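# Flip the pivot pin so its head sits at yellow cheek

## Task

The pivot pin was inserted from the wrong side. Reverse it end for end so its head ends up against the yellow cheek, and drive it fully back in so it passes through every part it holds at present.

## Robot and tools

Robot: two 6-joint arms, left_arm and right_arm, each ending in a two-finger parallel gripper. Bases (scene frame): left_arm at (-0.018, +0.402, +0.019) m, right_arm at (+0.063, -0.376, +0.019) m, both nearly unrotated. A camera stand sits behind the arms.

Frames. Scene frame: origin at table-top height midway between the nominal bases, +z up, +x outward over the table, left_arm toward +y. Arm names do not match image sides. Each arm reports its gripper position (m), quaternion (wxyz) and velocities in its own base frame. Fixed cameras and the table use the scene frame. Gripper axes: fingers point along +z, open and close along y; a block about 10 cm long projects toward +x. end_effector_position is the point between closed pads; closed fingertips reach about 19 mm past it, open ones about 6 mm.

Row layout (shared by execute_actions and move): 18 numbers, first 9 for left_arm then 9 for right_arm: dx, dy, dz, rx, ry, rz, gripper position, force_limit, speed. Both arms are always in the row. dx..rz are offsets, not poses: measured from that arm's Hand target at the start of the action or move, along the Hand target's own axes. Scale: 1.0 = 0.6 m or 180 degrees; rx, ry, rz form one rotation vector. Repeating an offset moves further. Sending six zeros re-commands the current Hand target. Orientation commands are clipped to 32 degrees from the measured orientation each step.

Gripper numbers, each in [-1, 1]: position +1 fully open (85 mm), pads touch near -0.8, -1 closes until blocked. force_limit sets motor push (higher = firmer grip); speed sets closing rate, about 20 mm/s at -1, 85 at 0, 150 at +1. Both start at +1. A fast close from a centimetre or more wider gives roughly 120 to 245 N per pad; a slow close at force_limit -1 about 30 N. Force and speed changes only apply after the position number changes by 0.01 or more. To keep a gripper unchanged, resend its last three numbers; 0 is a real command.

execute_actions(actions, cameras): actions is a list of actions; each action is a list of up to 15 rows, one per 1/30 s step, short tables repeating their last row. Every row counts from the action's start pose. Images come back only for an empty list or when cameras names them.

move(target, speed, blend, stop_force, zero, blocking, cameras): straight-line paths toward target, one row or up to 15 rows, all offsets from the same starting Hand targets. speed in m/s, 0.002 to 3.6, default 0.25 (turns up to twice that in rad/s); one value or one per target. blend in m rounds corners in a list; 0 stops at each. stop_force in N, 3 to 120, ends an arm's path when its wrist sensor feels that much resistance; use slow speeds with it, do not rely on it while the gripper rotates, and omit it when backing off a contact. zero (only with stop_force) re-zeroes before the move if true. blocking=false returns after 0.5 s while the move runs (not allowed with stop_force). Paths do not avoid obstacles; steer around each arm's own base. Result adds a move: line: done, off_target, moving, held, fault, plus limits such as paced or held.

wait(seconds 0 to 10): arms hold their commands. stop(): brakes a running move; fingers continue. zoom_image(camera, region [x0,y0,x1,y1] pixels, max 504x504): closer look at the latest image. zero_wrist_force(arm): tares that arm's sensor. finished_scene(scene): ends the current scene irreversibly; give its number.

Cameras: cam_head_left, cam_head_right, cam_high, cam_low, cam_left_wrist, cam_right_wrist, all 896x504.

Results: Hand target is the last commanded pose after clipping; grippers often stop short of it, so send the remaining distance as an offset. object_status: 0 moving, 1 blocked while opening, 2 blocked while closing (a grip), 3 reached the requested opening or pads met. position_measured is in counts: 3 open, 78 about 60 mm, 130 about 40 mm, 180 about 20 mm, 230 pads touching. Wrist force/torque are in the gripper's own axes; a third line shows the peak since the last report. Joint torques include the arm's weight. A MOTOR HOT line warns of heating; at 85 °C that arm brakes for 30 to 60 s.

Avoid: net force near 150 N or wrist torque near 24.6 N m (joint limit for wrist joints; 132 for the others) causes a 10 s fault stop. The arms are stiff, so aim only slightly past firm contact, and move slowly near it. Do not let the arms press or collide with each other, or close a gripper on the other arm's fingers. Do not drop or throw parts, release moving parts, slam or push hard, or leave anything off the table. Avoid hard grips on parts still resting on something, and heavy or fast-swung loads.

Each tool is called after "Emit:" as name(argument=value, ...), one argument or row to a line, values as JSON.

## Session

Emit:
execute_actions(
  actions=[],
)

Scene clock: 0.00 s.
left_arm: end_effector_position=(+0.2123, -0.6149, +0.2192) position_measured=3 object_status=3 end_effector_quat_wxyz=(-0.368, +0.853, +0.355, +0.103) | right_arm: end_effector_position=(+0.6184, -0.2111, +0.1704) position_measured=3 object_status=3 end_effector_quat_wxyz=(-0.454, -0.292, +0.835, -0.106)
Joint positions: left_arm=[-1.446 -0.529 0.285 -0.543 -1.568 0.906] | right_arm=[3.186 -2.495 -0.71 -2.411 1.149 -0.42]
Joint velocities: within noise
Joint torques (N m): no reading
Motor temperatures (°C): left_arm=[32 31 41 41 35 41] | right_arm=[30 37 32 36 41 37]
Wrist force (N): no reading
Wrist torque (N m): no reading
Wrist force, peak (N): no reading
Hand target: left_arm +0.2123, -0.6149, +0.2192; -0.368, +0.853, +0.355, +0.103 | right_arm +0.6184, -0.2111, +0.1704; -0.454, -0.292, +0.835, -0.106
Tool commands: left_gripper/position=+1.0 left_gripper/force_limit=+1.0 left_gripper/speed=+1.0 right_gripper/position=+1.0 right_gripper/force_limit=+1.0 right_gripper/speed=+1.0
camera_calibration:
cam_left_wrist: T_world_to_cam=[[0.698629, -0.45524, -0.551972, -0.296486], [-0.62406, -0.76505, -0.158895, -0.288333], [-0.349951, 0.455473, -0.818583, 0.660931], [0, 0, 0, 1]] pos_world=[0.25849, -0.656598, 0.33156]
cam_right_wrist: T_world_to_cam=[[-0.582666, 0.810872, 0.0546456, 0.536429], [0.652444, 0.506796, -0.563449, -0.184011], [-0.484579, -0.292649, -0.824342, 0.504719], [0, 0, 0, 1]] pos_world=[0.677192, -0.194013, 0.283067]

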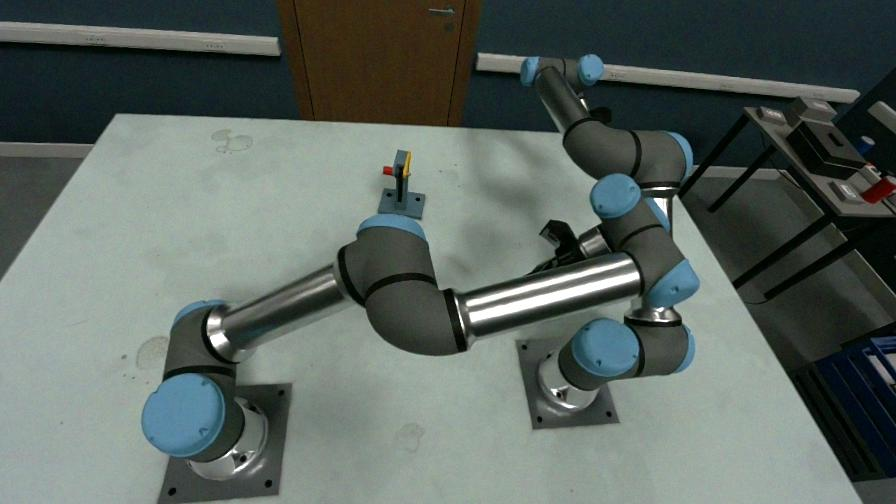

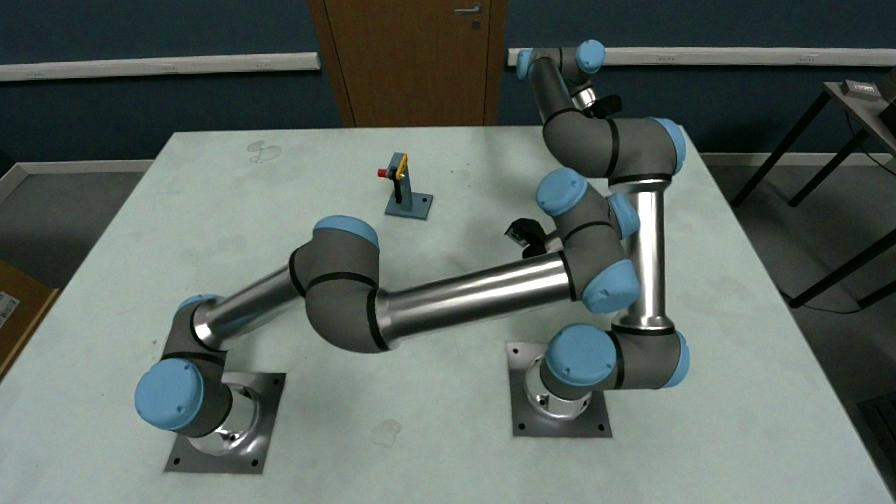

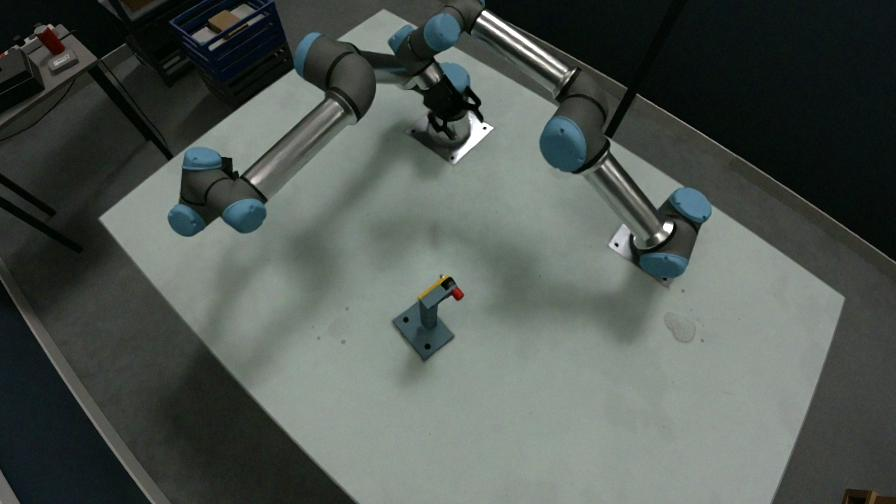

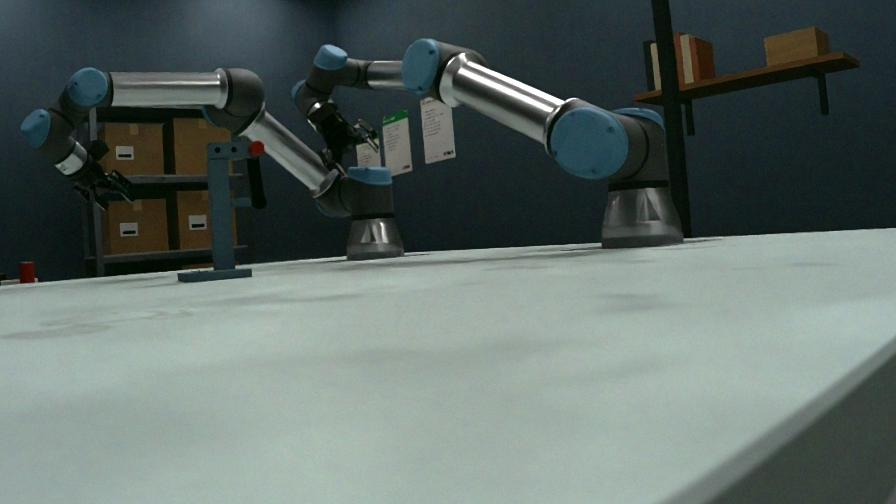

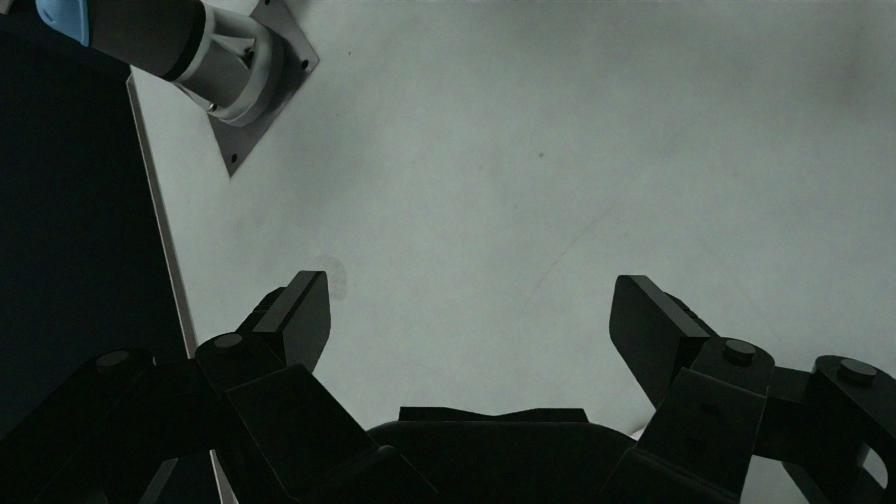

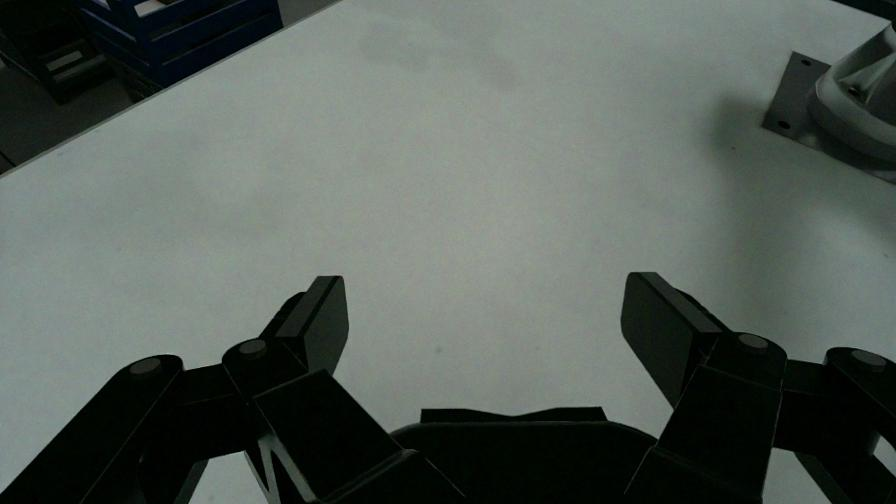

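Emit:
execute_actions(
  actions=[],
)

Emit:
zoom_image(
  camera="cam_head_right",
  region=[350, 130, 450, 230],
)

Emit:
zoom_image(
  camera="cam_high",
  region=[380, 230, 520, 370],
)

Emit:
zoom_image(
  camera="cam_head_left",
  region=[350, 130, 450, 230],
)

Scene clock: 3.20 s.
left_arm: end_effector_position=(+0.2123, -0.6149, +0.2192) position_measured=3 object_status=3 end_effector_quat_wxyz=(-0.368, +0.853, +0.355, +0.103) | right_arm: end_effector_position=(+0.6184, -0.2111, +0.1704) position_measured=3 object_status=3 end_effector_quat_wxyz=(-0.454, -0.292, +0.835, -0.106)
Joint positions: left_arm=[-1.446 -0.529 0.285 -0.543 -1.568 0.906] | right_arm=[3.186 -2.495 -0.71 -2.411 1.149 -0.42]
Joint velocities: within noise
Joint torques (N m): left_arm=[-0.92 -64.55 -23.66 -0.5 -0.13 -0.24] | right_arm=[-1 62.43 22.22 0.38 -0.59 0.15]
Motor temperatures (°C): left_arm=[32 31 40 41 35 41] | right_arm=[30 37 32 36 41 37]
Wrist force (N): left_arm=[-0.1 0.0 -0.1] | right_arm=[-0.2 0.3 0.0]
Wrist torque (N m): left_arm=[-0.01 0.01 0.00] | right_arm=[0.05 0.03 0.00]
Wrist force, peak (N): left_arm=[-0.1 0.2 -0.4] | right_arm=[-0.3 0.1 0.5]
Hand target: left_arm +0.2123, -0.6149, +0.2192; -0.368, +0.853, +0.355, +0.103 | right_arm +0.6184, -0.2111, +0.1704; -0.454, -0.292, +0.835, -0.106
Tool commands: left_gripper/position=+1.0 left_gripper/force_limit=+1.0 left_gripper/speed=+1.0 right_gripper/position=+1.0 right_gripper/force_limit=+1.0 right_gripper/speed=+1.0
camera_calibration:
cam_left_wrist: T_world_to_cam=[[0.698629, -0.45524, -0.551972, -0.296486], [-0.62406, -0.76505, -0.158895, -0.288333], [-0.349951, 0.455473, -0.818583, 0.660931], [0, 0, 0, 1]] pos_world=[0.25849, -0.656598, 0.33156]
cam_right_wrist: T_world_to_cam=[[-0.582666, 0.810872, 0.0546456, 0.536429], [0.652444, 0.506796, -0.563449, -0.184011], [-0.484579, -0.292649, -0.824342, 0.504719], [0, 0, 0, 1]] pos_world=[0.677192, -0.194013, 0.283067]

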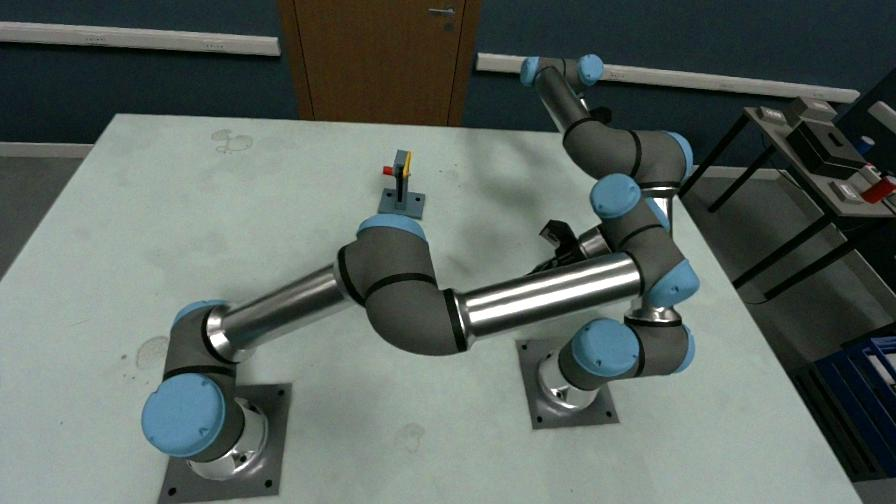

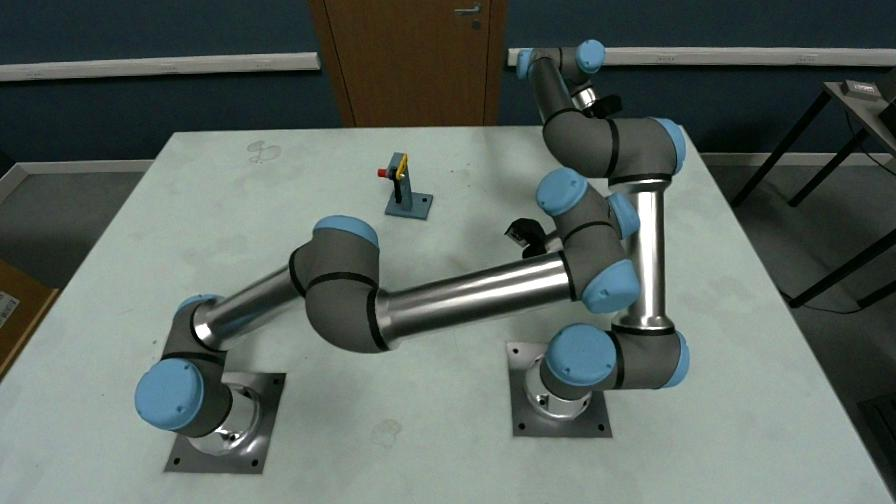

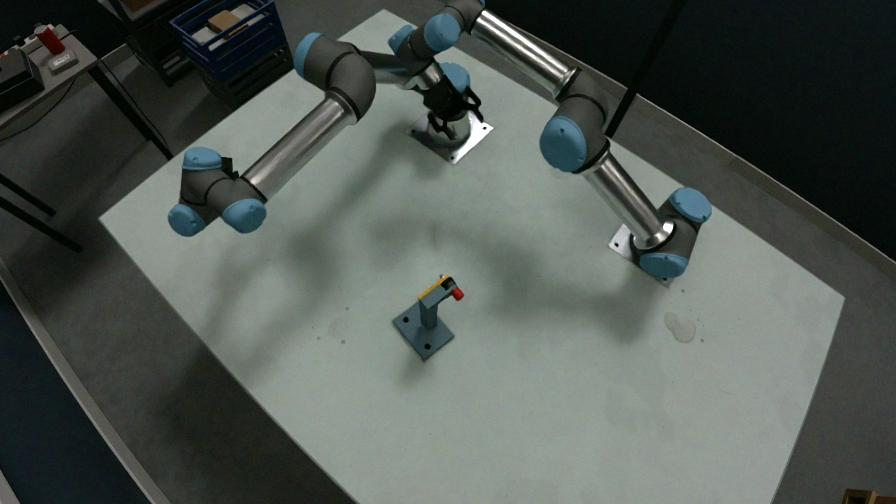

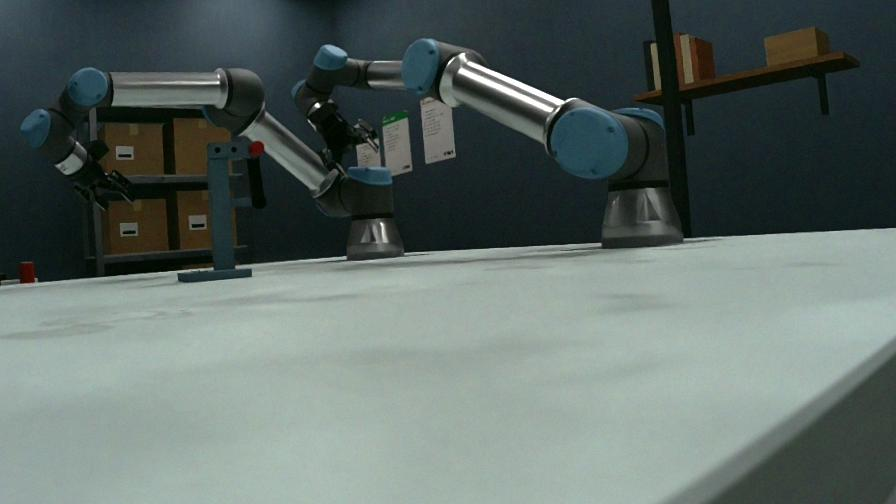

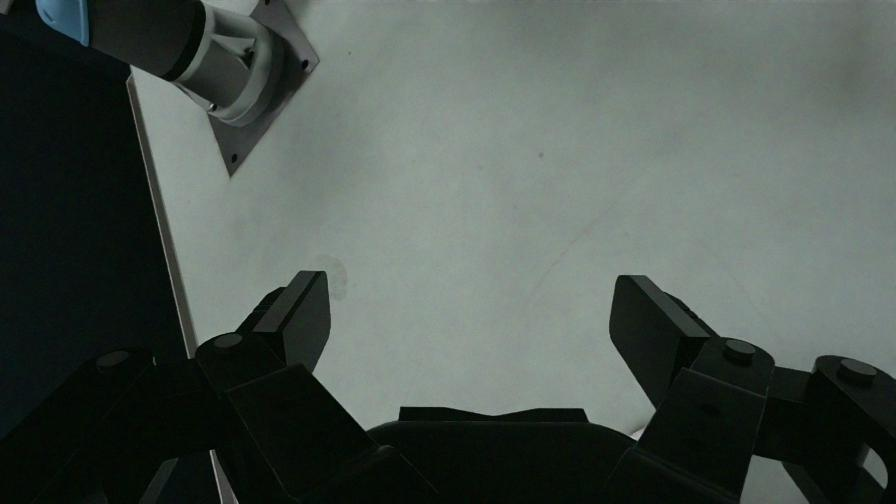

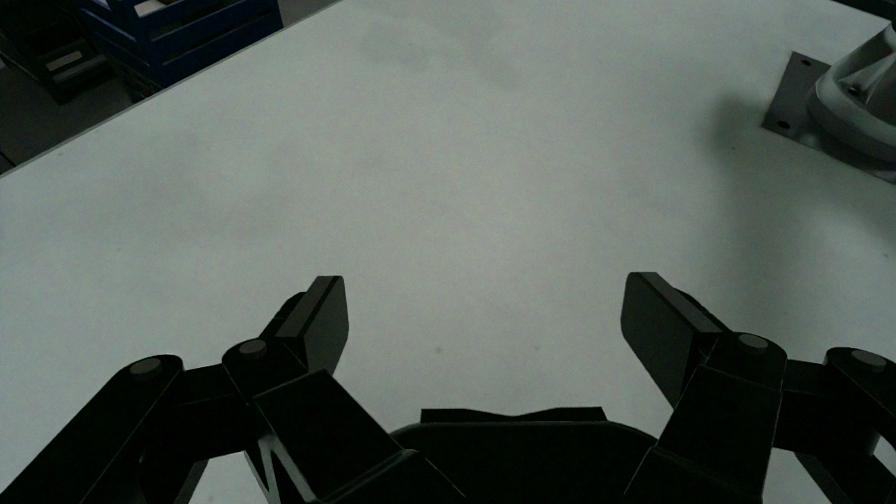

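Scaled by 5.040.

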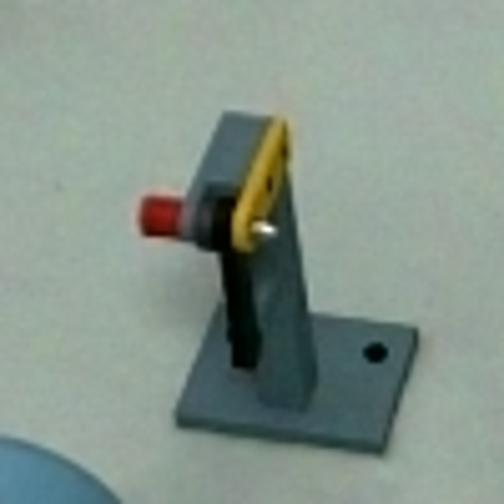

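Scaled by 3.600.

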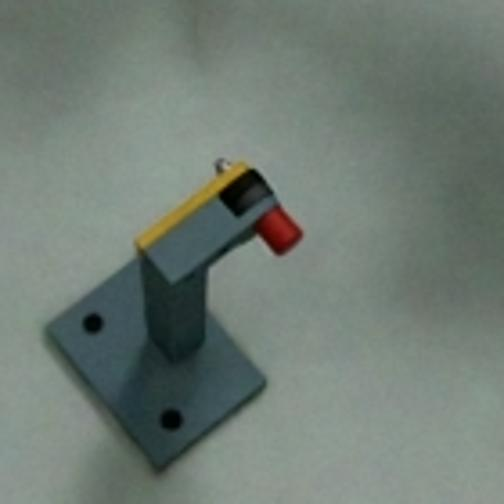

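Scaled by 5.040.

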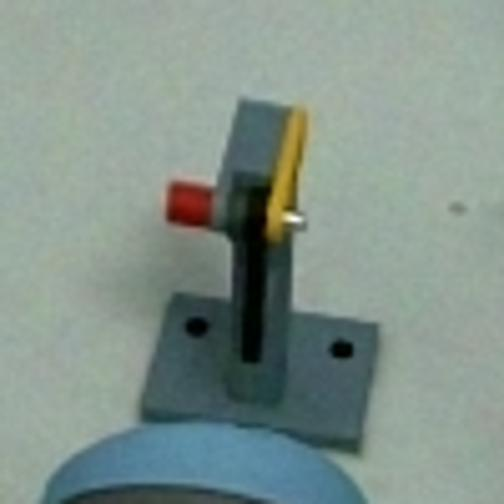

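Emit:
move(
  target=[
    [0.335,-0.099,-0.047,-0.107,-0.236,-0.2885,0,-1,-1,0,0,0,0,0,0,1,1,1],
    [0.538,-0.1035,0.0815,0.0505,-0.2977,-0.6409,0,-1,-1,0,0,0,0,0,0,1,1,1],
    [0.542,0.0525,0.2867,-0.3792,-0.5144,-0.6447,0,-1,-1,0,0,0,0,0,0,1,1,1],
  ],
  speed=0.35,
  blend=[0.04,0.04,0],
  cameras=["cam_left_wrist","cam_high"],
)

Scene clock: 22.03 s.
left_arm: end_effector_position=(+0.4552, -0.3369, +0.2222) position_measured=129 object_status=3 end_effector_quat_wxyz=(+0.571, +0.083, +0.815, -0.058) end_effector_velocity=(+0.000, +0.001, +0.000) end_effector_angular_velocity=(-0.001, -0.002, +0.001) | right_arm: end_effector_position=(+0.6184, -0.2111, +0.1704) position_measured=3 object_status=3 end_effector_quat_wxyz=(-0.454, -0.292, +0.835, -0.106)
Joint positions: left_arm=[-1.299 -1.358 2.439 -3.552 -0.581 -0.585] | right_arm=[3.186 -2.495 -0.71 -2.411 1.149 -0.42]
Joint velocities: left_arm=[0 0 0.001 -0.005 0.002 0.002] | right_arm=[within noise]
Joint torques (N m): left_arm=[2.78 -17.56 -17.98 -4.52 3.71 0.6] | right_arm=[-0.92 62.33 22.15 0.59 -0.65 0.24]
Wrist force (N): left_arm=[0.9 1.2 -2.1] | right_arm=[-0.5 0.2 0.3]
Wrist torque (N m): left_arm=[0.56 0.35 0.61] | right_arm=[0.04 0.06 0.00]
Wrist force, peak (N): left_arm=[2.7 1.7 -1.6] | right_arm=[-0.5 0.2 0.3]
Hand target: left_arm +0.4552, -0.3368, +0.2222; +0.571, +0.083, +0.815, -0.058 | right_arm +0.6184, -0.2111, +0.1704; -0.454, -0.292, +0.835, -0.106
Off the commanded pose: left_arm 0.000 m, 0 deg | right_arm 0.000 m, 0 deg.
move: done
camera_calibration:
cam_left_wrist: T_world_to_cam=[[0.204354, 0.978548, -0.0261302, 0.253156], [-0.0256976, 0.0320471, 0.999156, -0.184831], [0.97856, -0.20351, 0.0316953, -0.393913], [0, 0, 0, 1]] pos_world=[0.328984, -0.321967, 0.203775]
Images, in order (width x height): cam_high 896x504, cam_left_wrist 896x504.

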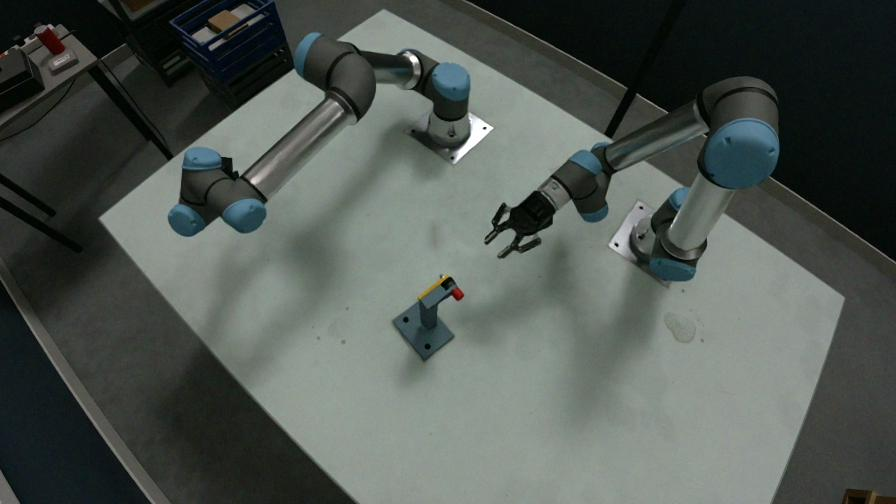

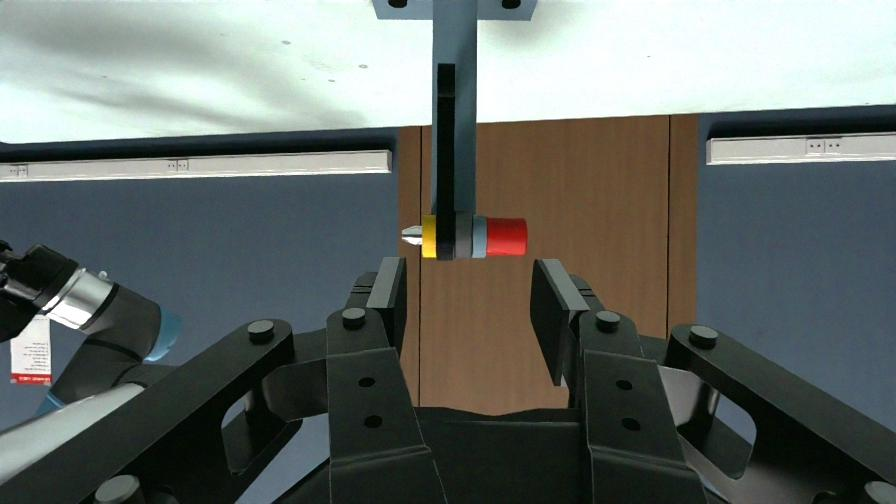

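Emit:
zoom_image(
  camera="cam_left_wrist",
  region=[390, 180, 540, 270],
)

Scaled by 3.360.

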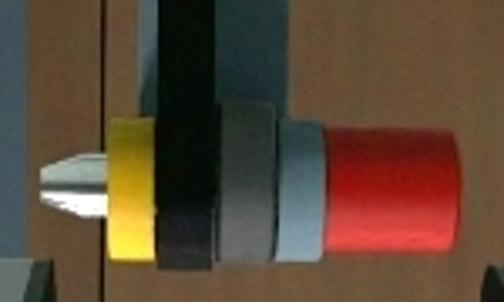

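Emit:
move(
  target=[
    [0.038,-0.0113,0.1735,0,0,0,0,-1,-1,0.231,0.4043,-0.3375,-0.1541,-0.288,0.349,1,1,1],
    [0.038,-0.0113,0.1735,0,0,0,0,-1,-1,-0.1955,0.9935,-0.5108,-0.3517,-0.1747,0.6989,1,1,1],
  ],
  speed=0.3,
  blend=[0.04,0],
  cameras=["cam_left_wrist","cam_right_wrist","cam_high"],
)

Scene clock: 44.57 s.
left_arm: end_effector_position=(+0.5421, -0.3616, +0.1653) position_measured=129 object_status=3 end_effector_quat_wxyz=(+0.571, +0.083, +0.815, -0.058) | right_arm: end_effector_position=(+0.5334, +0.4514, +0.3001) position_measured=3 object_status=3 end_effector_quat_wxyz=(+0.000, +0.771, +0.636, +0.000)
Joint positions: left_arm=[-1.107 -1.04 2.216 -3.787 -0.739 -0.408] | right_arm=[4.036 -2.046 -1.053 -1.613 1.571 2.656]
Joint torques (N m): left_arm=[-7.29 -41.77 -4.59 -1.32 3.43 -1.04] | right_arm=[-2.94 42.78 13.35 4.17 0.19 2.57]
Wrist force (N): left_arm=[0.7 1.3 -1.8] | right_arm=[-0.3 -1.1 1.4]
Wrist torque (N m): left_arm=[0.60 0.39 0.51] | right_arm=[-0.17 0.15 0.06]
Wrist force, peak (N): left_arm=[0.8 1.3 -2.7] | right_arm=[2.6 -1.7 2.3]
Hand target: left_arm +0.5421, -0.3616, +0.1653; +0.571, +0.083, +0.815, -0.058 | right_arm +0.5334, +0.4514, +0.3000; +0.000, +0.771, +0.636, +0.000
Off the commanded pose: left_arm 0.000 m, 0 deg | right_arm 0.000 m, 0 deg.
move: done
camera_calibration:
cam_left_wrist: T_world_to_cam=[[0.204163, 0.978594, -0.0258964, 0.258236], [-0.0258471, 0.031833, 0.999159, -0.124863], [0.978596, -0.203322, 0.0317929, -0.482155], [0, 0, 0, 1]] pos_world=[0.415885, -0.346766, 0.146775]
cam_right_wrist: T_world_to_cam=[[0.975694, -0.218446, -0.0173931, -0.40245], [-0.197692, -0.911678, 0.360223, 0.425289], [-0.0945463, -0.348029, -0.932704, 0.613759], [0, 0, 0, 1]] pos_world=[0.534773, 0.513419, 0.412257]
Images, in order (width x height): cam_high 896x504, cam_left_wrist 896x504, cam_right_wrist 896x504.

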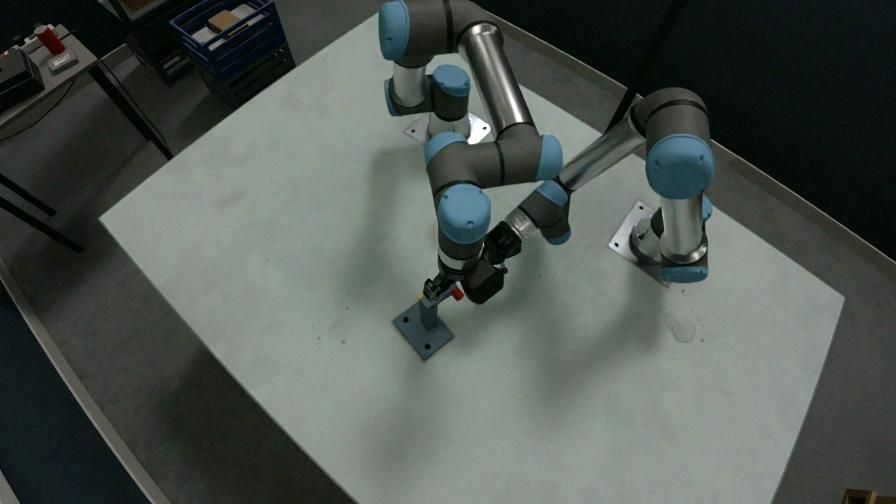

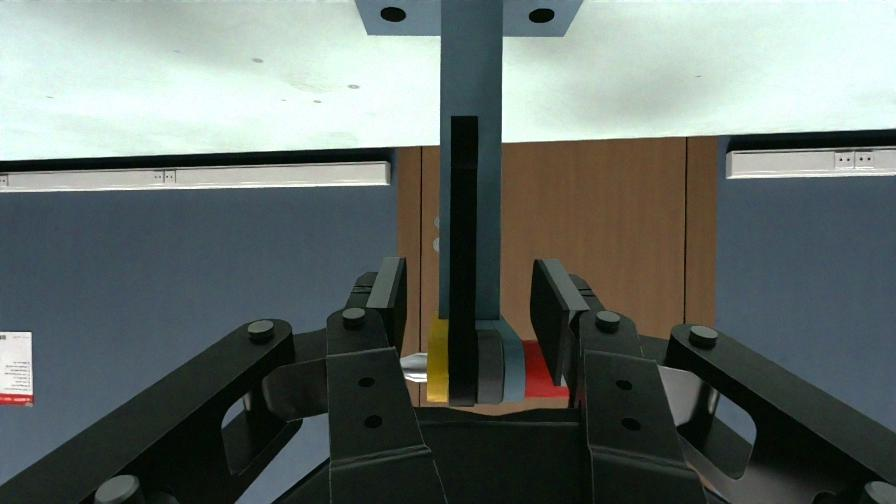

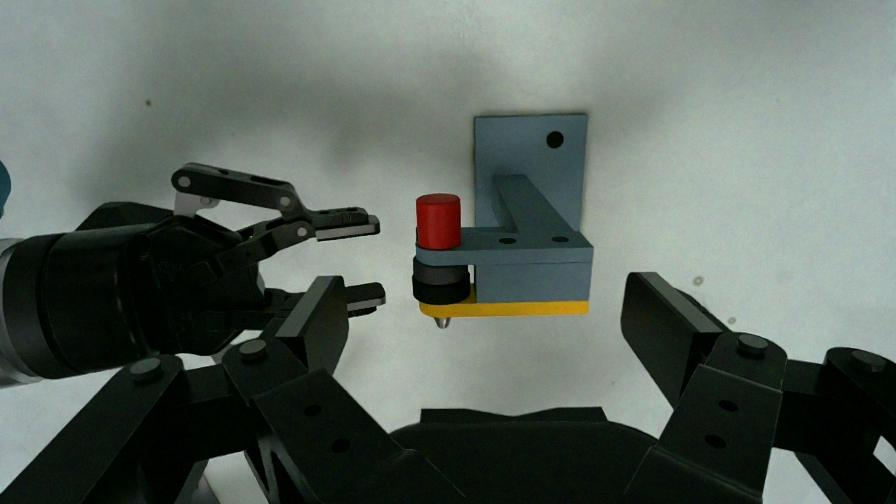

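Emit:
zoom_image(
  camera="cam_right_wrist",
  region=[400, 180, 610, 340],
)

Emit:
zoom_image(
  camera="cam_left_wrist",
  region=[390, 270, 590, 410],
)

Scaled by 2.400.

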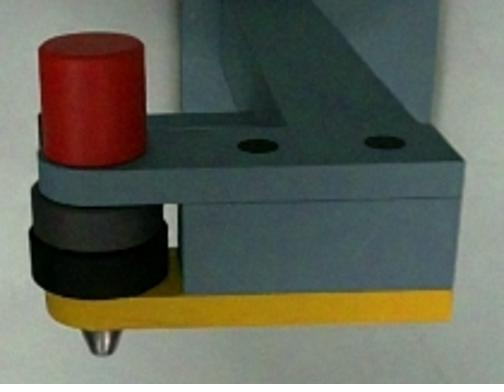

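Scaled by 2.520.

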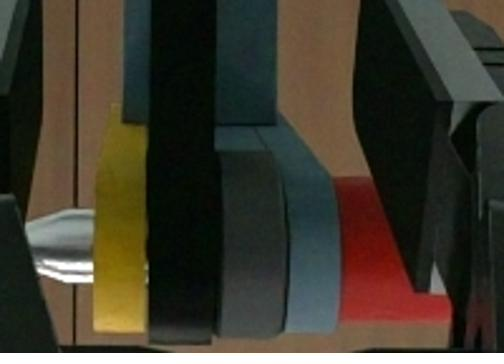

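Emit:
move(
  target=[
    [-0.0182,-0.0017,0.0502,0,0,0,0,-1,-1,0,0,0,0,0,0,1,1,1],
    [-0.0182,-0.0017,0.0502,0,0,0,-0.5,-1,-1,0,0,0,0,0,-0.0056,1,1,1],
    [-0.0307,-0.0017,0.0456,0,0,0,-0.5,-1,-1,0,0,0,0,0,-0.0056,1,1,1],
  ],
  speed=0.06,
  cameras=["cam_left_wrist","cam_right_wrist"],
)

Emit:
move(
  target=[-0.0188,0,-0.0068,0,0,0,-0.5,-1,-1,0,0,0,0,0,0,1,1,1],
  speed=0.006,
  stop_force=4,
)

Scene clock: 50.93 s.
left_arm: end_effector_position=(+0.5732, -0.3691, +0.1733) position_measured=192 object_status=3 end_effector_quat_wxyz=(+0.571, +0.083, +0.815, -0.058) | right_arm: end_effector_position=(+0.5334, +0.4514, +0.3000) position_measured=3 object_status=3 end_effector_quat_wxyz=(+0.000, +0.766, +0.643, +0.000)
Joint positions: left_arm=[-1.052 -1.02 2.129 -3.749 -0.788 -0.368] | right_arm=[4.036 -2.046 -1.053 -1.613 1.571 2.639]
Joint torques (N m): left_arm=[-7.52 -32.26 -18.89 -4.18 3.35 -1.42] | right_arm=[1.19 41.48 16.3 4.14 0.37 1.41]
Wrist force (N): left_arm=[1.2 1.5 -2.0] | right_arm=[-0.2 -0.8 1.3]
Wrist torque (N m): left_arm=[0.62 0.32 0.55] | right_arm=[-0.14 0.14 -0.02]
Wrist force, peak (N): left_arm=[1.5 1.3 -2.9] | right_arm=[-0.3 -1.0 1.9]
Hand target: left_arm +0.5733, -0.3691, +0.1733; +0.571, +0.083, +0.815, -0.058 | right_arm +0.5334, +0.4514, +0.3000; +0.000, +0.766, +0.643, +0.000
Off the commanded pose: left_arm 0.000 m, 0 deg | right_arm 0.000 m, 0 deg.
move: done
camera_calibration:
cam_left_wrist: T_world_to_cam=[[0.204258, 0.978577, -0.0257973, 0.259372], [-0.0258628, 0.0317383, 0.999162, -0.131941], [0.978575, -0.20342, 0.0317916, -0.514397], [0, 0, 0, 1]] pos_world=[0.446985, -0.354266, 0.154875]
cam_right_wrist: T_world_to_cam=[[0.979342, -0.201457, -0.0174758, -0.412016], [-0.181787, -0.914973, 0.360247, 0.41829], [-0.0885639, -0.349628, -0.932693, 0.611182], [0, 0, 0, 1]] pos_world=[0.533673, 0.513407, 0.412157]
Images, in order (width x height): cam_left_wrist 896x504, cam_right_wrist 896x504.

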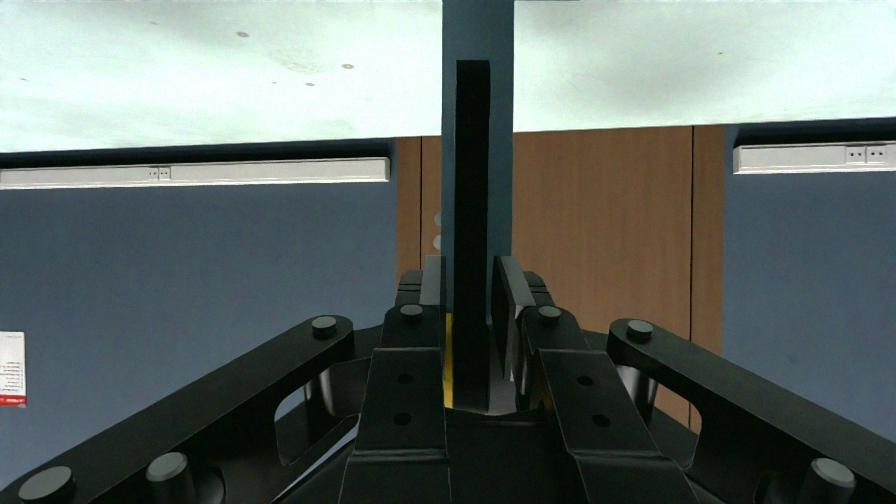

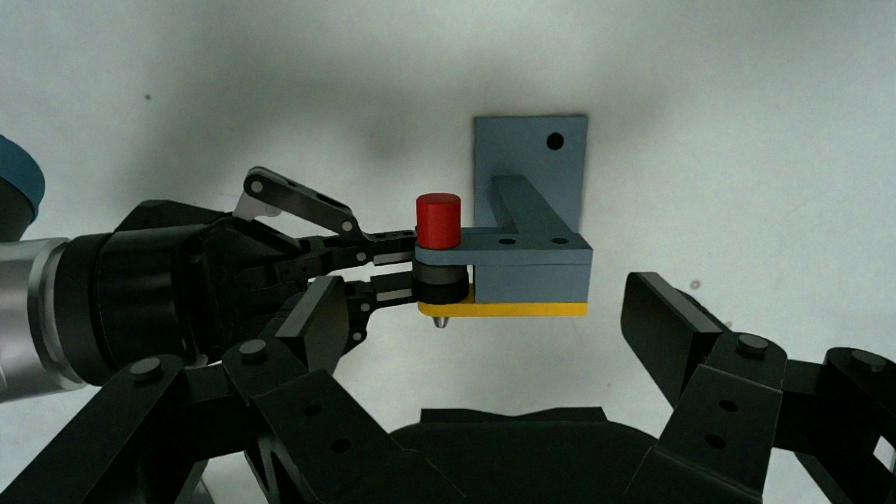

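Scene clock: 52.73 s.
left_arm: end_effector_position=(+0.5733, -0.3691, +0.1793) position_measured=192 object_status=3 end_effector_quat_wxyz=(+0.571, +0.083, +0.815, -0.058) | right_arm: end_effector_position=(+0.5334, +0.4514, +0.3000) position_measured=3 object_status=3 end_effector_quat_wxyz=(+0.000, +0.766, +0.643, +0.000)
Joint positions: left_arm=[-1.052 -1.035 2.128 -3.733 -0.788 -0.368] | right_arm=[4.036 -2.046 -1.053 -1.613 1.571 2.639]
Joint torques (N m): left_arm=[-6.57 -31.35 -15.56 -5.02 3.16 -1.49] | right_arm=[-3.26 41.15 19.31 4.08 0.14 1.08]
Wrist force (N): left_arm=[4.9 1.4 -1.9] | right_arm=[-0.2 -0.8 1.4]
Wrist torque (N m): left_arm=[0.60 0.27 0.53] | right_arm=[-0.13 0.14 -0.02]
Wrist force, peak (N): left_arm=[5.9 1.5 -2.0] | right_arm=[-0.3 -1.0 1.7]
Hand target: left_arm +0.5733, -0.3691, +0.1793; +0.571, +0.083, +0.815, -0.058 (not the last commanded pose) | right_arm +0.5334, +0.4514, +0.3000; +0.000, +0.766, +0.643, +0.000
Off the commanded pose: left_arm 0.006 m, 0 deg | right_arm 0.000 m, 0 deg.
move: contact (left_arm)

Emit:
move(
  target=[
    [0.00125,0,0.00046,0,0,0,-0.5,-1,-1,0,0,0,0,0,0,1,1,1],
    [0.00125,0,0.00046,0,0,0,-1,-1,-1,0,0,0,0,0,0.0001,1,1,1],
  ],
  speed=0.02,
)

Emit:
move(
  target=[0,0.01,0,0,0,0,-1,-1,-1,0,0,0,0,0,0,1,1,1],
  speed=0.004,
  stop_force=7,
  cameras=["cam_left_wrist"],
)

Emit:
zoom_image(
  camera="cam_left_wrist",
  region=[390, 230, 590, 430],
)

Scene clock: 55.00 s.
left_arm: end_effector_position=(+0.5733, -0.3691, +0.1785) position_measured=206 object_status=2 end_effector_quat_wxyz=(+0.571, +0.083, +0.815, -0.058) | right_arm: end_effector_position=(+0.5334, +0.4514, +0.3000) position_measured=3 object_status=3 end_effector_quat_wxyz=(+0.000, +0.766, +0.643, +0.000)
Joint positions: left_arm=[-1.052 -1.033 2.128 -3.735 -0.788 -0.368] | right_arm=[4.036 -2.046 -1.053 -1.613 1.571 2.639]
Joint torques (N m): left_arm=[-3.93 -37.38 -8 -1.88 2.68 -1.24] | right_arm=[-8.56 41.46 23.67 4.05 0.04 2.38]
Wrist force (N): left_arm=[-1.6 1.6 -3.8] | right_arm=[-0.3 -0.7 1.5]
Wrist torque (N m): left_arm=[0.60 0.41 0.55] | right_arm=[-0.11 0.16 -0.06]
Wrist force, peak (N): left_arm=[5.5 1.5 -1.9] | right_arm=[-0.3 -0.7 1.8]
Hand target: left_arm +0.5733, -0.3691, +0.1785; +0.571, +0.083, +0.815, -0.058 | right_arm +0.5334, +0.4514, +0.3000; +0.000, +0.766, +0.643, +0.000
Off the commanded pose: left_arm 0.000 m, 0 deg | right_arm 0.000 m, 0 deg.
move: done

Scene clock: 56.17 s.
left_arm: end_effector_position=(+0.5735, -0.3676, +0.1785) position_measured=206 object_status=2 end_effector_quat_wxyz=(+0.571, +0.083, +0.815, -0.058) | right_arm: end_effector_position=(+0.5334, +0.4514, +0.3000) position_measured=3 object_status=3 end_effector_quat_wxyz=(+0.000, +0.766, +0.643, +0.000)
Joint positions: left_arm=[-1.049 -1.034 2.13 -3.738 -0.79 -0.367] | right_arm=[4.036 -2.046 -1.053 -1.613 1.571 2.639]
Joint torques (N m): left_arm=[-2.97 -33.11 -17.83 -1.13 5.51 -1.21] | right_arm=[-9.78 43.19 25.16 4.1 0.06 2.33]
Wrist force (N): left_arm=[-2.3 -7.3 0.2] | right_arm=[-0.3 -0.8 1.4]
Wrist torque (N m): left_arm=[0.72 0.40 0.53] | right_arm=[-0.13 0.16 -0.06]
Wrist force, peak (N): left_arm=[-3.9 -8.6 0.3] | right_arm=[-0.3 -1.0 1.7]
Hand target: left_arm +0.5735, -0.3676, +0.1785; +0.571, +0.083, +0.815, -0.058 (not the last commanded pose) | right_arm +0.5334, +0.4514, +0.3000; +0.000, +0.766, +0.643, +0.000
Off the commanded pose: left_arm 0.005 m, 0 deg | right_arm 0.000 m, 0 deg.
move: contact (left_arm)
camera_calibration:
cam_left_wrist: T_world_to_cam=[[0.204353, 0.978554, -0.0259149, 0.257946], [-0.0257391, 0.0318357, 0.999162, -0.137197], [0.978559, -0.203514, 0.0316928, -0.51456], [0, 0, 0, 1]] pos_world=[0.447285, -0.352767, 0.160075]
Images, in order (width x height): cam_left_wrist 896x504.

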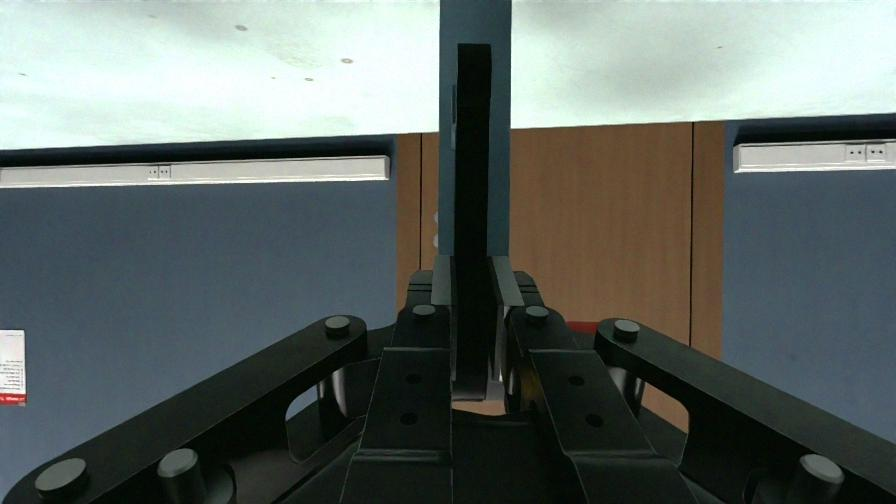

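Scaled by 2.520.

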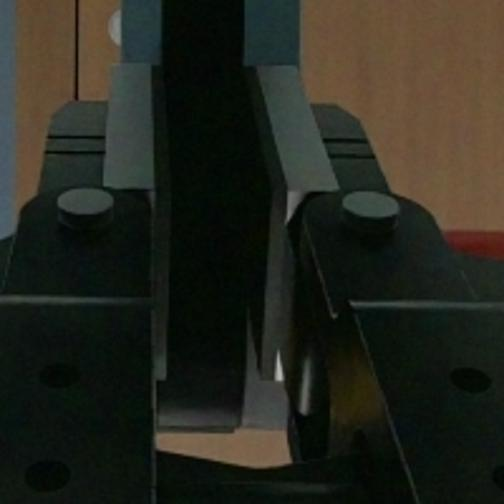

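Emit:
move(
  target=[
    [0,0,0,0,0,0,-1,-1,-1,-0.0067,-0.03,0.065,0,0,0,1,1,1],
    [0,0,0,0,0,0,-1,-1,-1,-0.0067,-0.03,0.163,0,0,0,1,1,1],
  ],
  speed=[0.15,0.08],
  cameras=["cam_right_wrist"],
)

Emit:
zoom_image(
  camera="cam_right_wrist",
  region=[330, 180, 650, 400],
)

Scene clock: 59.17 s.
left_arm: end_effector_position=(+0.5735, -0.3676, +0.1785) position_measured=206 object_status=2 end_effector_quat_wxyz=(+0.571, +0.083, +0.815, -0.058) | right_arm: end_effector_position=(+0.5149, +0.4505, +0.2180) position_measured=3 object_status=3 end_effector_quat_wxyz=(+0.000, +0.766, +0.643, +0.000)
Joint positions: left_arm=[-1.049 -1.034 2.13 -3.738 -0.79 -0.367] | right_arm=[4.056 -2.023 -1.298 -1.393 1.571 2.66]
Joint torques (N m): left_arm=[-3.12 -30.41 -18.01 -2.32 4.64 -0.84] | right_arm=[-8.32 53.51 38.73 1.38 -1.03 -1.94]
Wrist force (N): left_arm=[-1.5 -6.6 -0.4] | right_arm=[-0.2 -1.1 1.4]
Wrist torque (N m): left_arm=[0.73 0.38 0.52] | right_arm=[-0.20 0.13 -0.10]
Wrist force, peak (N): left_arm=[-2.8 -7.2 -0.1] | right_arm=[0.2 -1.0 6.8]
Hand target: left_arm +0.5735, -0.3676, +0.1785; +0.571, +0.083, +0.815, -0.058 | right_arm +0.5149, +0.4505, +0.2182; +0.000, +0.766, +0.643, +0.000 (not the last commanded pose)
Off the commanded pose: left_arm 0.000 m, 0 deg | right_arm 0.016 m, 0 deg.
move: held (right_arm; a check stopped the path); path passed 1 of 2 targets; limits=held
pose unreachable (right arm): on one or more control steps of this call, first in action 0 (counted from 0), this arm could not follow its commanded pose, so it was not sent that pose on those steps. It may still have moved: this result reports where it is.
cause: moving toward the commanded pose would bring a part of the arm too close to another arm (this arm's gripper and the left arm's gripper, 9 mm apart when this arm was first held).
camera_calibration:
cam_right_wrist: T_world_to_cam=[[0.979286, -0.201704, -0.0177372, -0.395271], [-0.181889, -0.914799, 0.360638, 0.443477], [-0.0889679, -0.349941, -0.932537, 0.533065], [0, 0, 0, 1]] pos_world=[0.515173, 0.512506, 0.330157]
Images, in order (width x height): cam_right_wrist 896x504.

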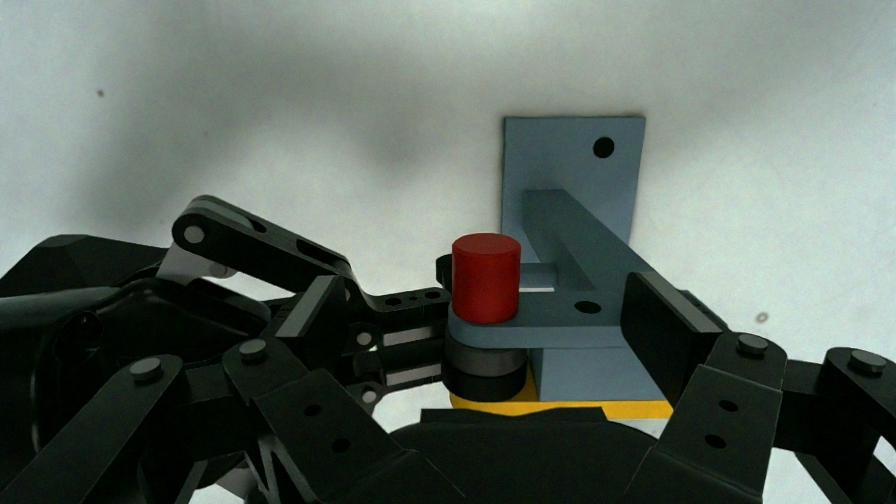

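Scaled by 1.575.

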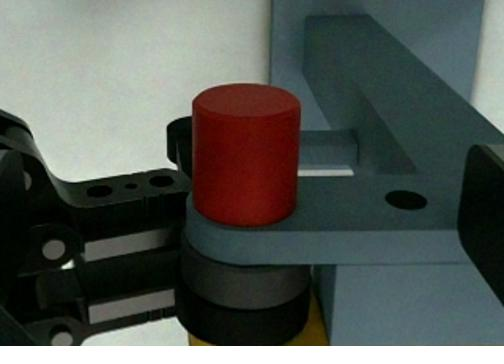

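Emit:
move(
  target=[
    [0,0,0,0,0,0,-1,-1,-1,0,0,-0.0002,0,0,0,0,-0.5,-0.5],
    [0,0,0,0,0,0,-1,-1,-1,0.0037,0,0.027,0,0,0,0,-0.5,-0.5],
  ],
  speed=0.05,
  cameras=["cam_right_wrist"],
)

Emit:
zoom_image(
  camera="cam_right_wrist",
  region=[330, 180, 650, 400],
)

Scene clock: 62.13 s.
left_arm: end_effector_position=(+0.5735, -0.3676, +0.1785) position_measured=206 object_status=2 end_effector_quat_wxyz=(+0.571, +0.083, +0.815, -0.058) | right_arm: end_effector_position=(+0.5152, +0.4527, +0.2016) position_measured=129 object_status=3 end_effector_quat_wxyz=(+0.000, +0.766, +0.643, +0.000) end_effector_velocity=(-0.001, -0.001, +0.001) end_effector_angular_velocity=(-0.003, +0.002, +0.000)
Joint positions: left_arm=[-1.049 -1.034 2.13 -3.738 -0.79 -0.367] | right_arm=[4.058 -2.035 -1.322 -1.356 1.571 2.661]
Joint velocities: left_arm=[within noise] | right_arm=[0 0.001 0.002 -0.006 0 0]
Joint torques (N m): left_arm=[-2.46 -31.57 -17.86 -3.19 3.8 -1.3] | right_arm=[6 55.54 37.26 1.13 -0.74 1.97]
Wrist force (N): left_arm=[-1.0 -6.8 -0.2] | right_arm=[0.0 -1.0 1.6]
Wrist torque (N m): left_arm=[0.71 0.36 0.52] | right_arm=[-0.18 0.12 -0.12]
Wrist force, peak (N): left_arm=[-2.0 -6.9 -0.6] | right_arm=[7.5 1.5 0.2]
Hand target: left_arm +0.5735, -0.3676, +0.1785; +0.571, +0.083, +0.815, -0.058 | right_arm +0.5153, +0.4527, +0.2020; +0.000, +0.766, +0.643, +0.000
Off the commanded pose: left_arm 0.000 m, 0 deg | right_arm 0.000 m, 0 deg.
move: done
camera_calibration:
cam_right_wrist: T_world_to_cam=[[0.979279, -0.201733, -0.0178098, -0.395468], [-0.181881, -0.91476, 0.36074, 0.45142], [-0.0890648, -0.350026, -0.932496, 0.518658], [0, 0, 0, 1]] pos_world=[0.515572, 0.514706, 0.313757]
Images, in order (width x height): cam_right_wrist 896x504.

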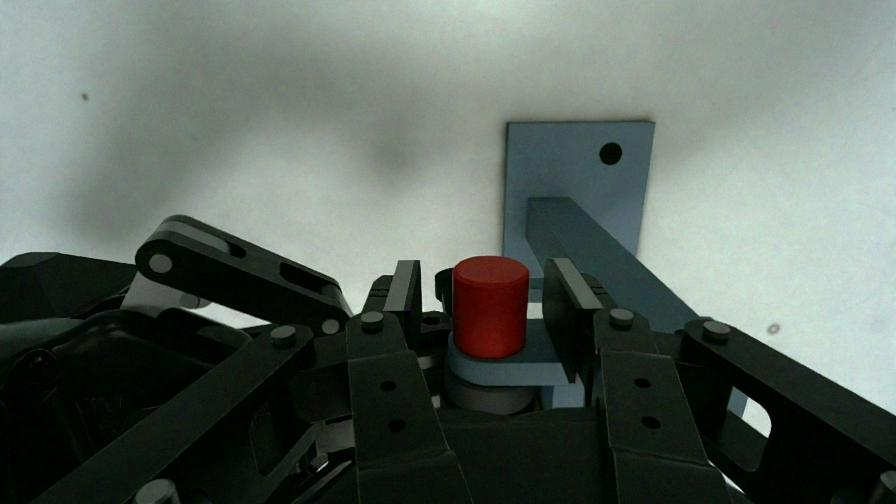

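Scaled by 1.575.

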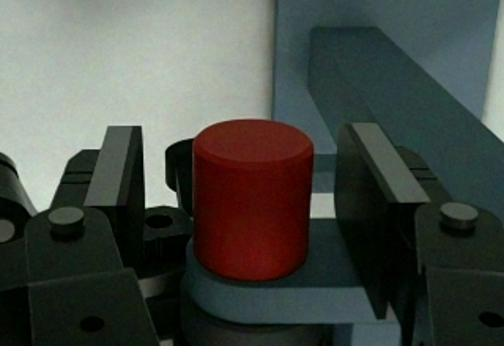

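Emit:
move(
  target=[
    [0,0,0,0,0,0,-1,-1,-1,0,0.0017,0,0,0,0,0,-0.5,-0.5],
    [0,0,0,0,0,0,-1,-1,-1,0,0.0017,0.0001,0,0,0,-1,-1,-1],
  ],
  speed=0.05,
)

Scene clock: 64.70 s.
left_arm: end_effector_position=(+0.5735, -0.3676, +0.1785) position_measured=206 object_status=2 end_effector_quat_wxyz=(+0.571, +0.083, +0.815, -0.058) | right_arm: end_effector_position=(+0.5163, +0.4525, +0.2019) position_measured=174 object_status=2 end_effector_quat_wxyz=(+0.000, +0.766, +0.643, +0.000)
Joint positions: left_arm=[-1.049 -1.034 2.13 -3.738 -0.79 -0.367] | right_arm=[4.057 -2.036 -1.32 -1.357 1.571 2.66]
Joint torques (N m): left_arm=[-2.63 -30.99 -17.82 -2.96 3.02 -1.13] | right_arm=[-7.33 40.36 10.15 1.77 -0.22 -0.1]
Wrist force (N): left_arm=[-2.9 -5.4 -4.4] | right_arm=[0.9 3.4 -3.2]
Wrist torque (N m): left_arm=[0.70 0.40 0.56] | right_arm=[-0.20 0.13 -0.07]
Wrist force, peak (N): left_arm=[-3.1 -5.7 -4.4] | right_arm=[0.9 3.4 -3.2]
Hand target: left_arm +0.5735, -0.3676, +0.1785; +0.571, +0.083, +0.815, -0.058 | right_arm +0.5163, +0.4525, +0.2019; +0.000, +0.766, +0.643, +0.000
Off the commanded pose: left_arm 0.000 m, 0 deg | right_arm 0.000 m, 0 deg.
move: done


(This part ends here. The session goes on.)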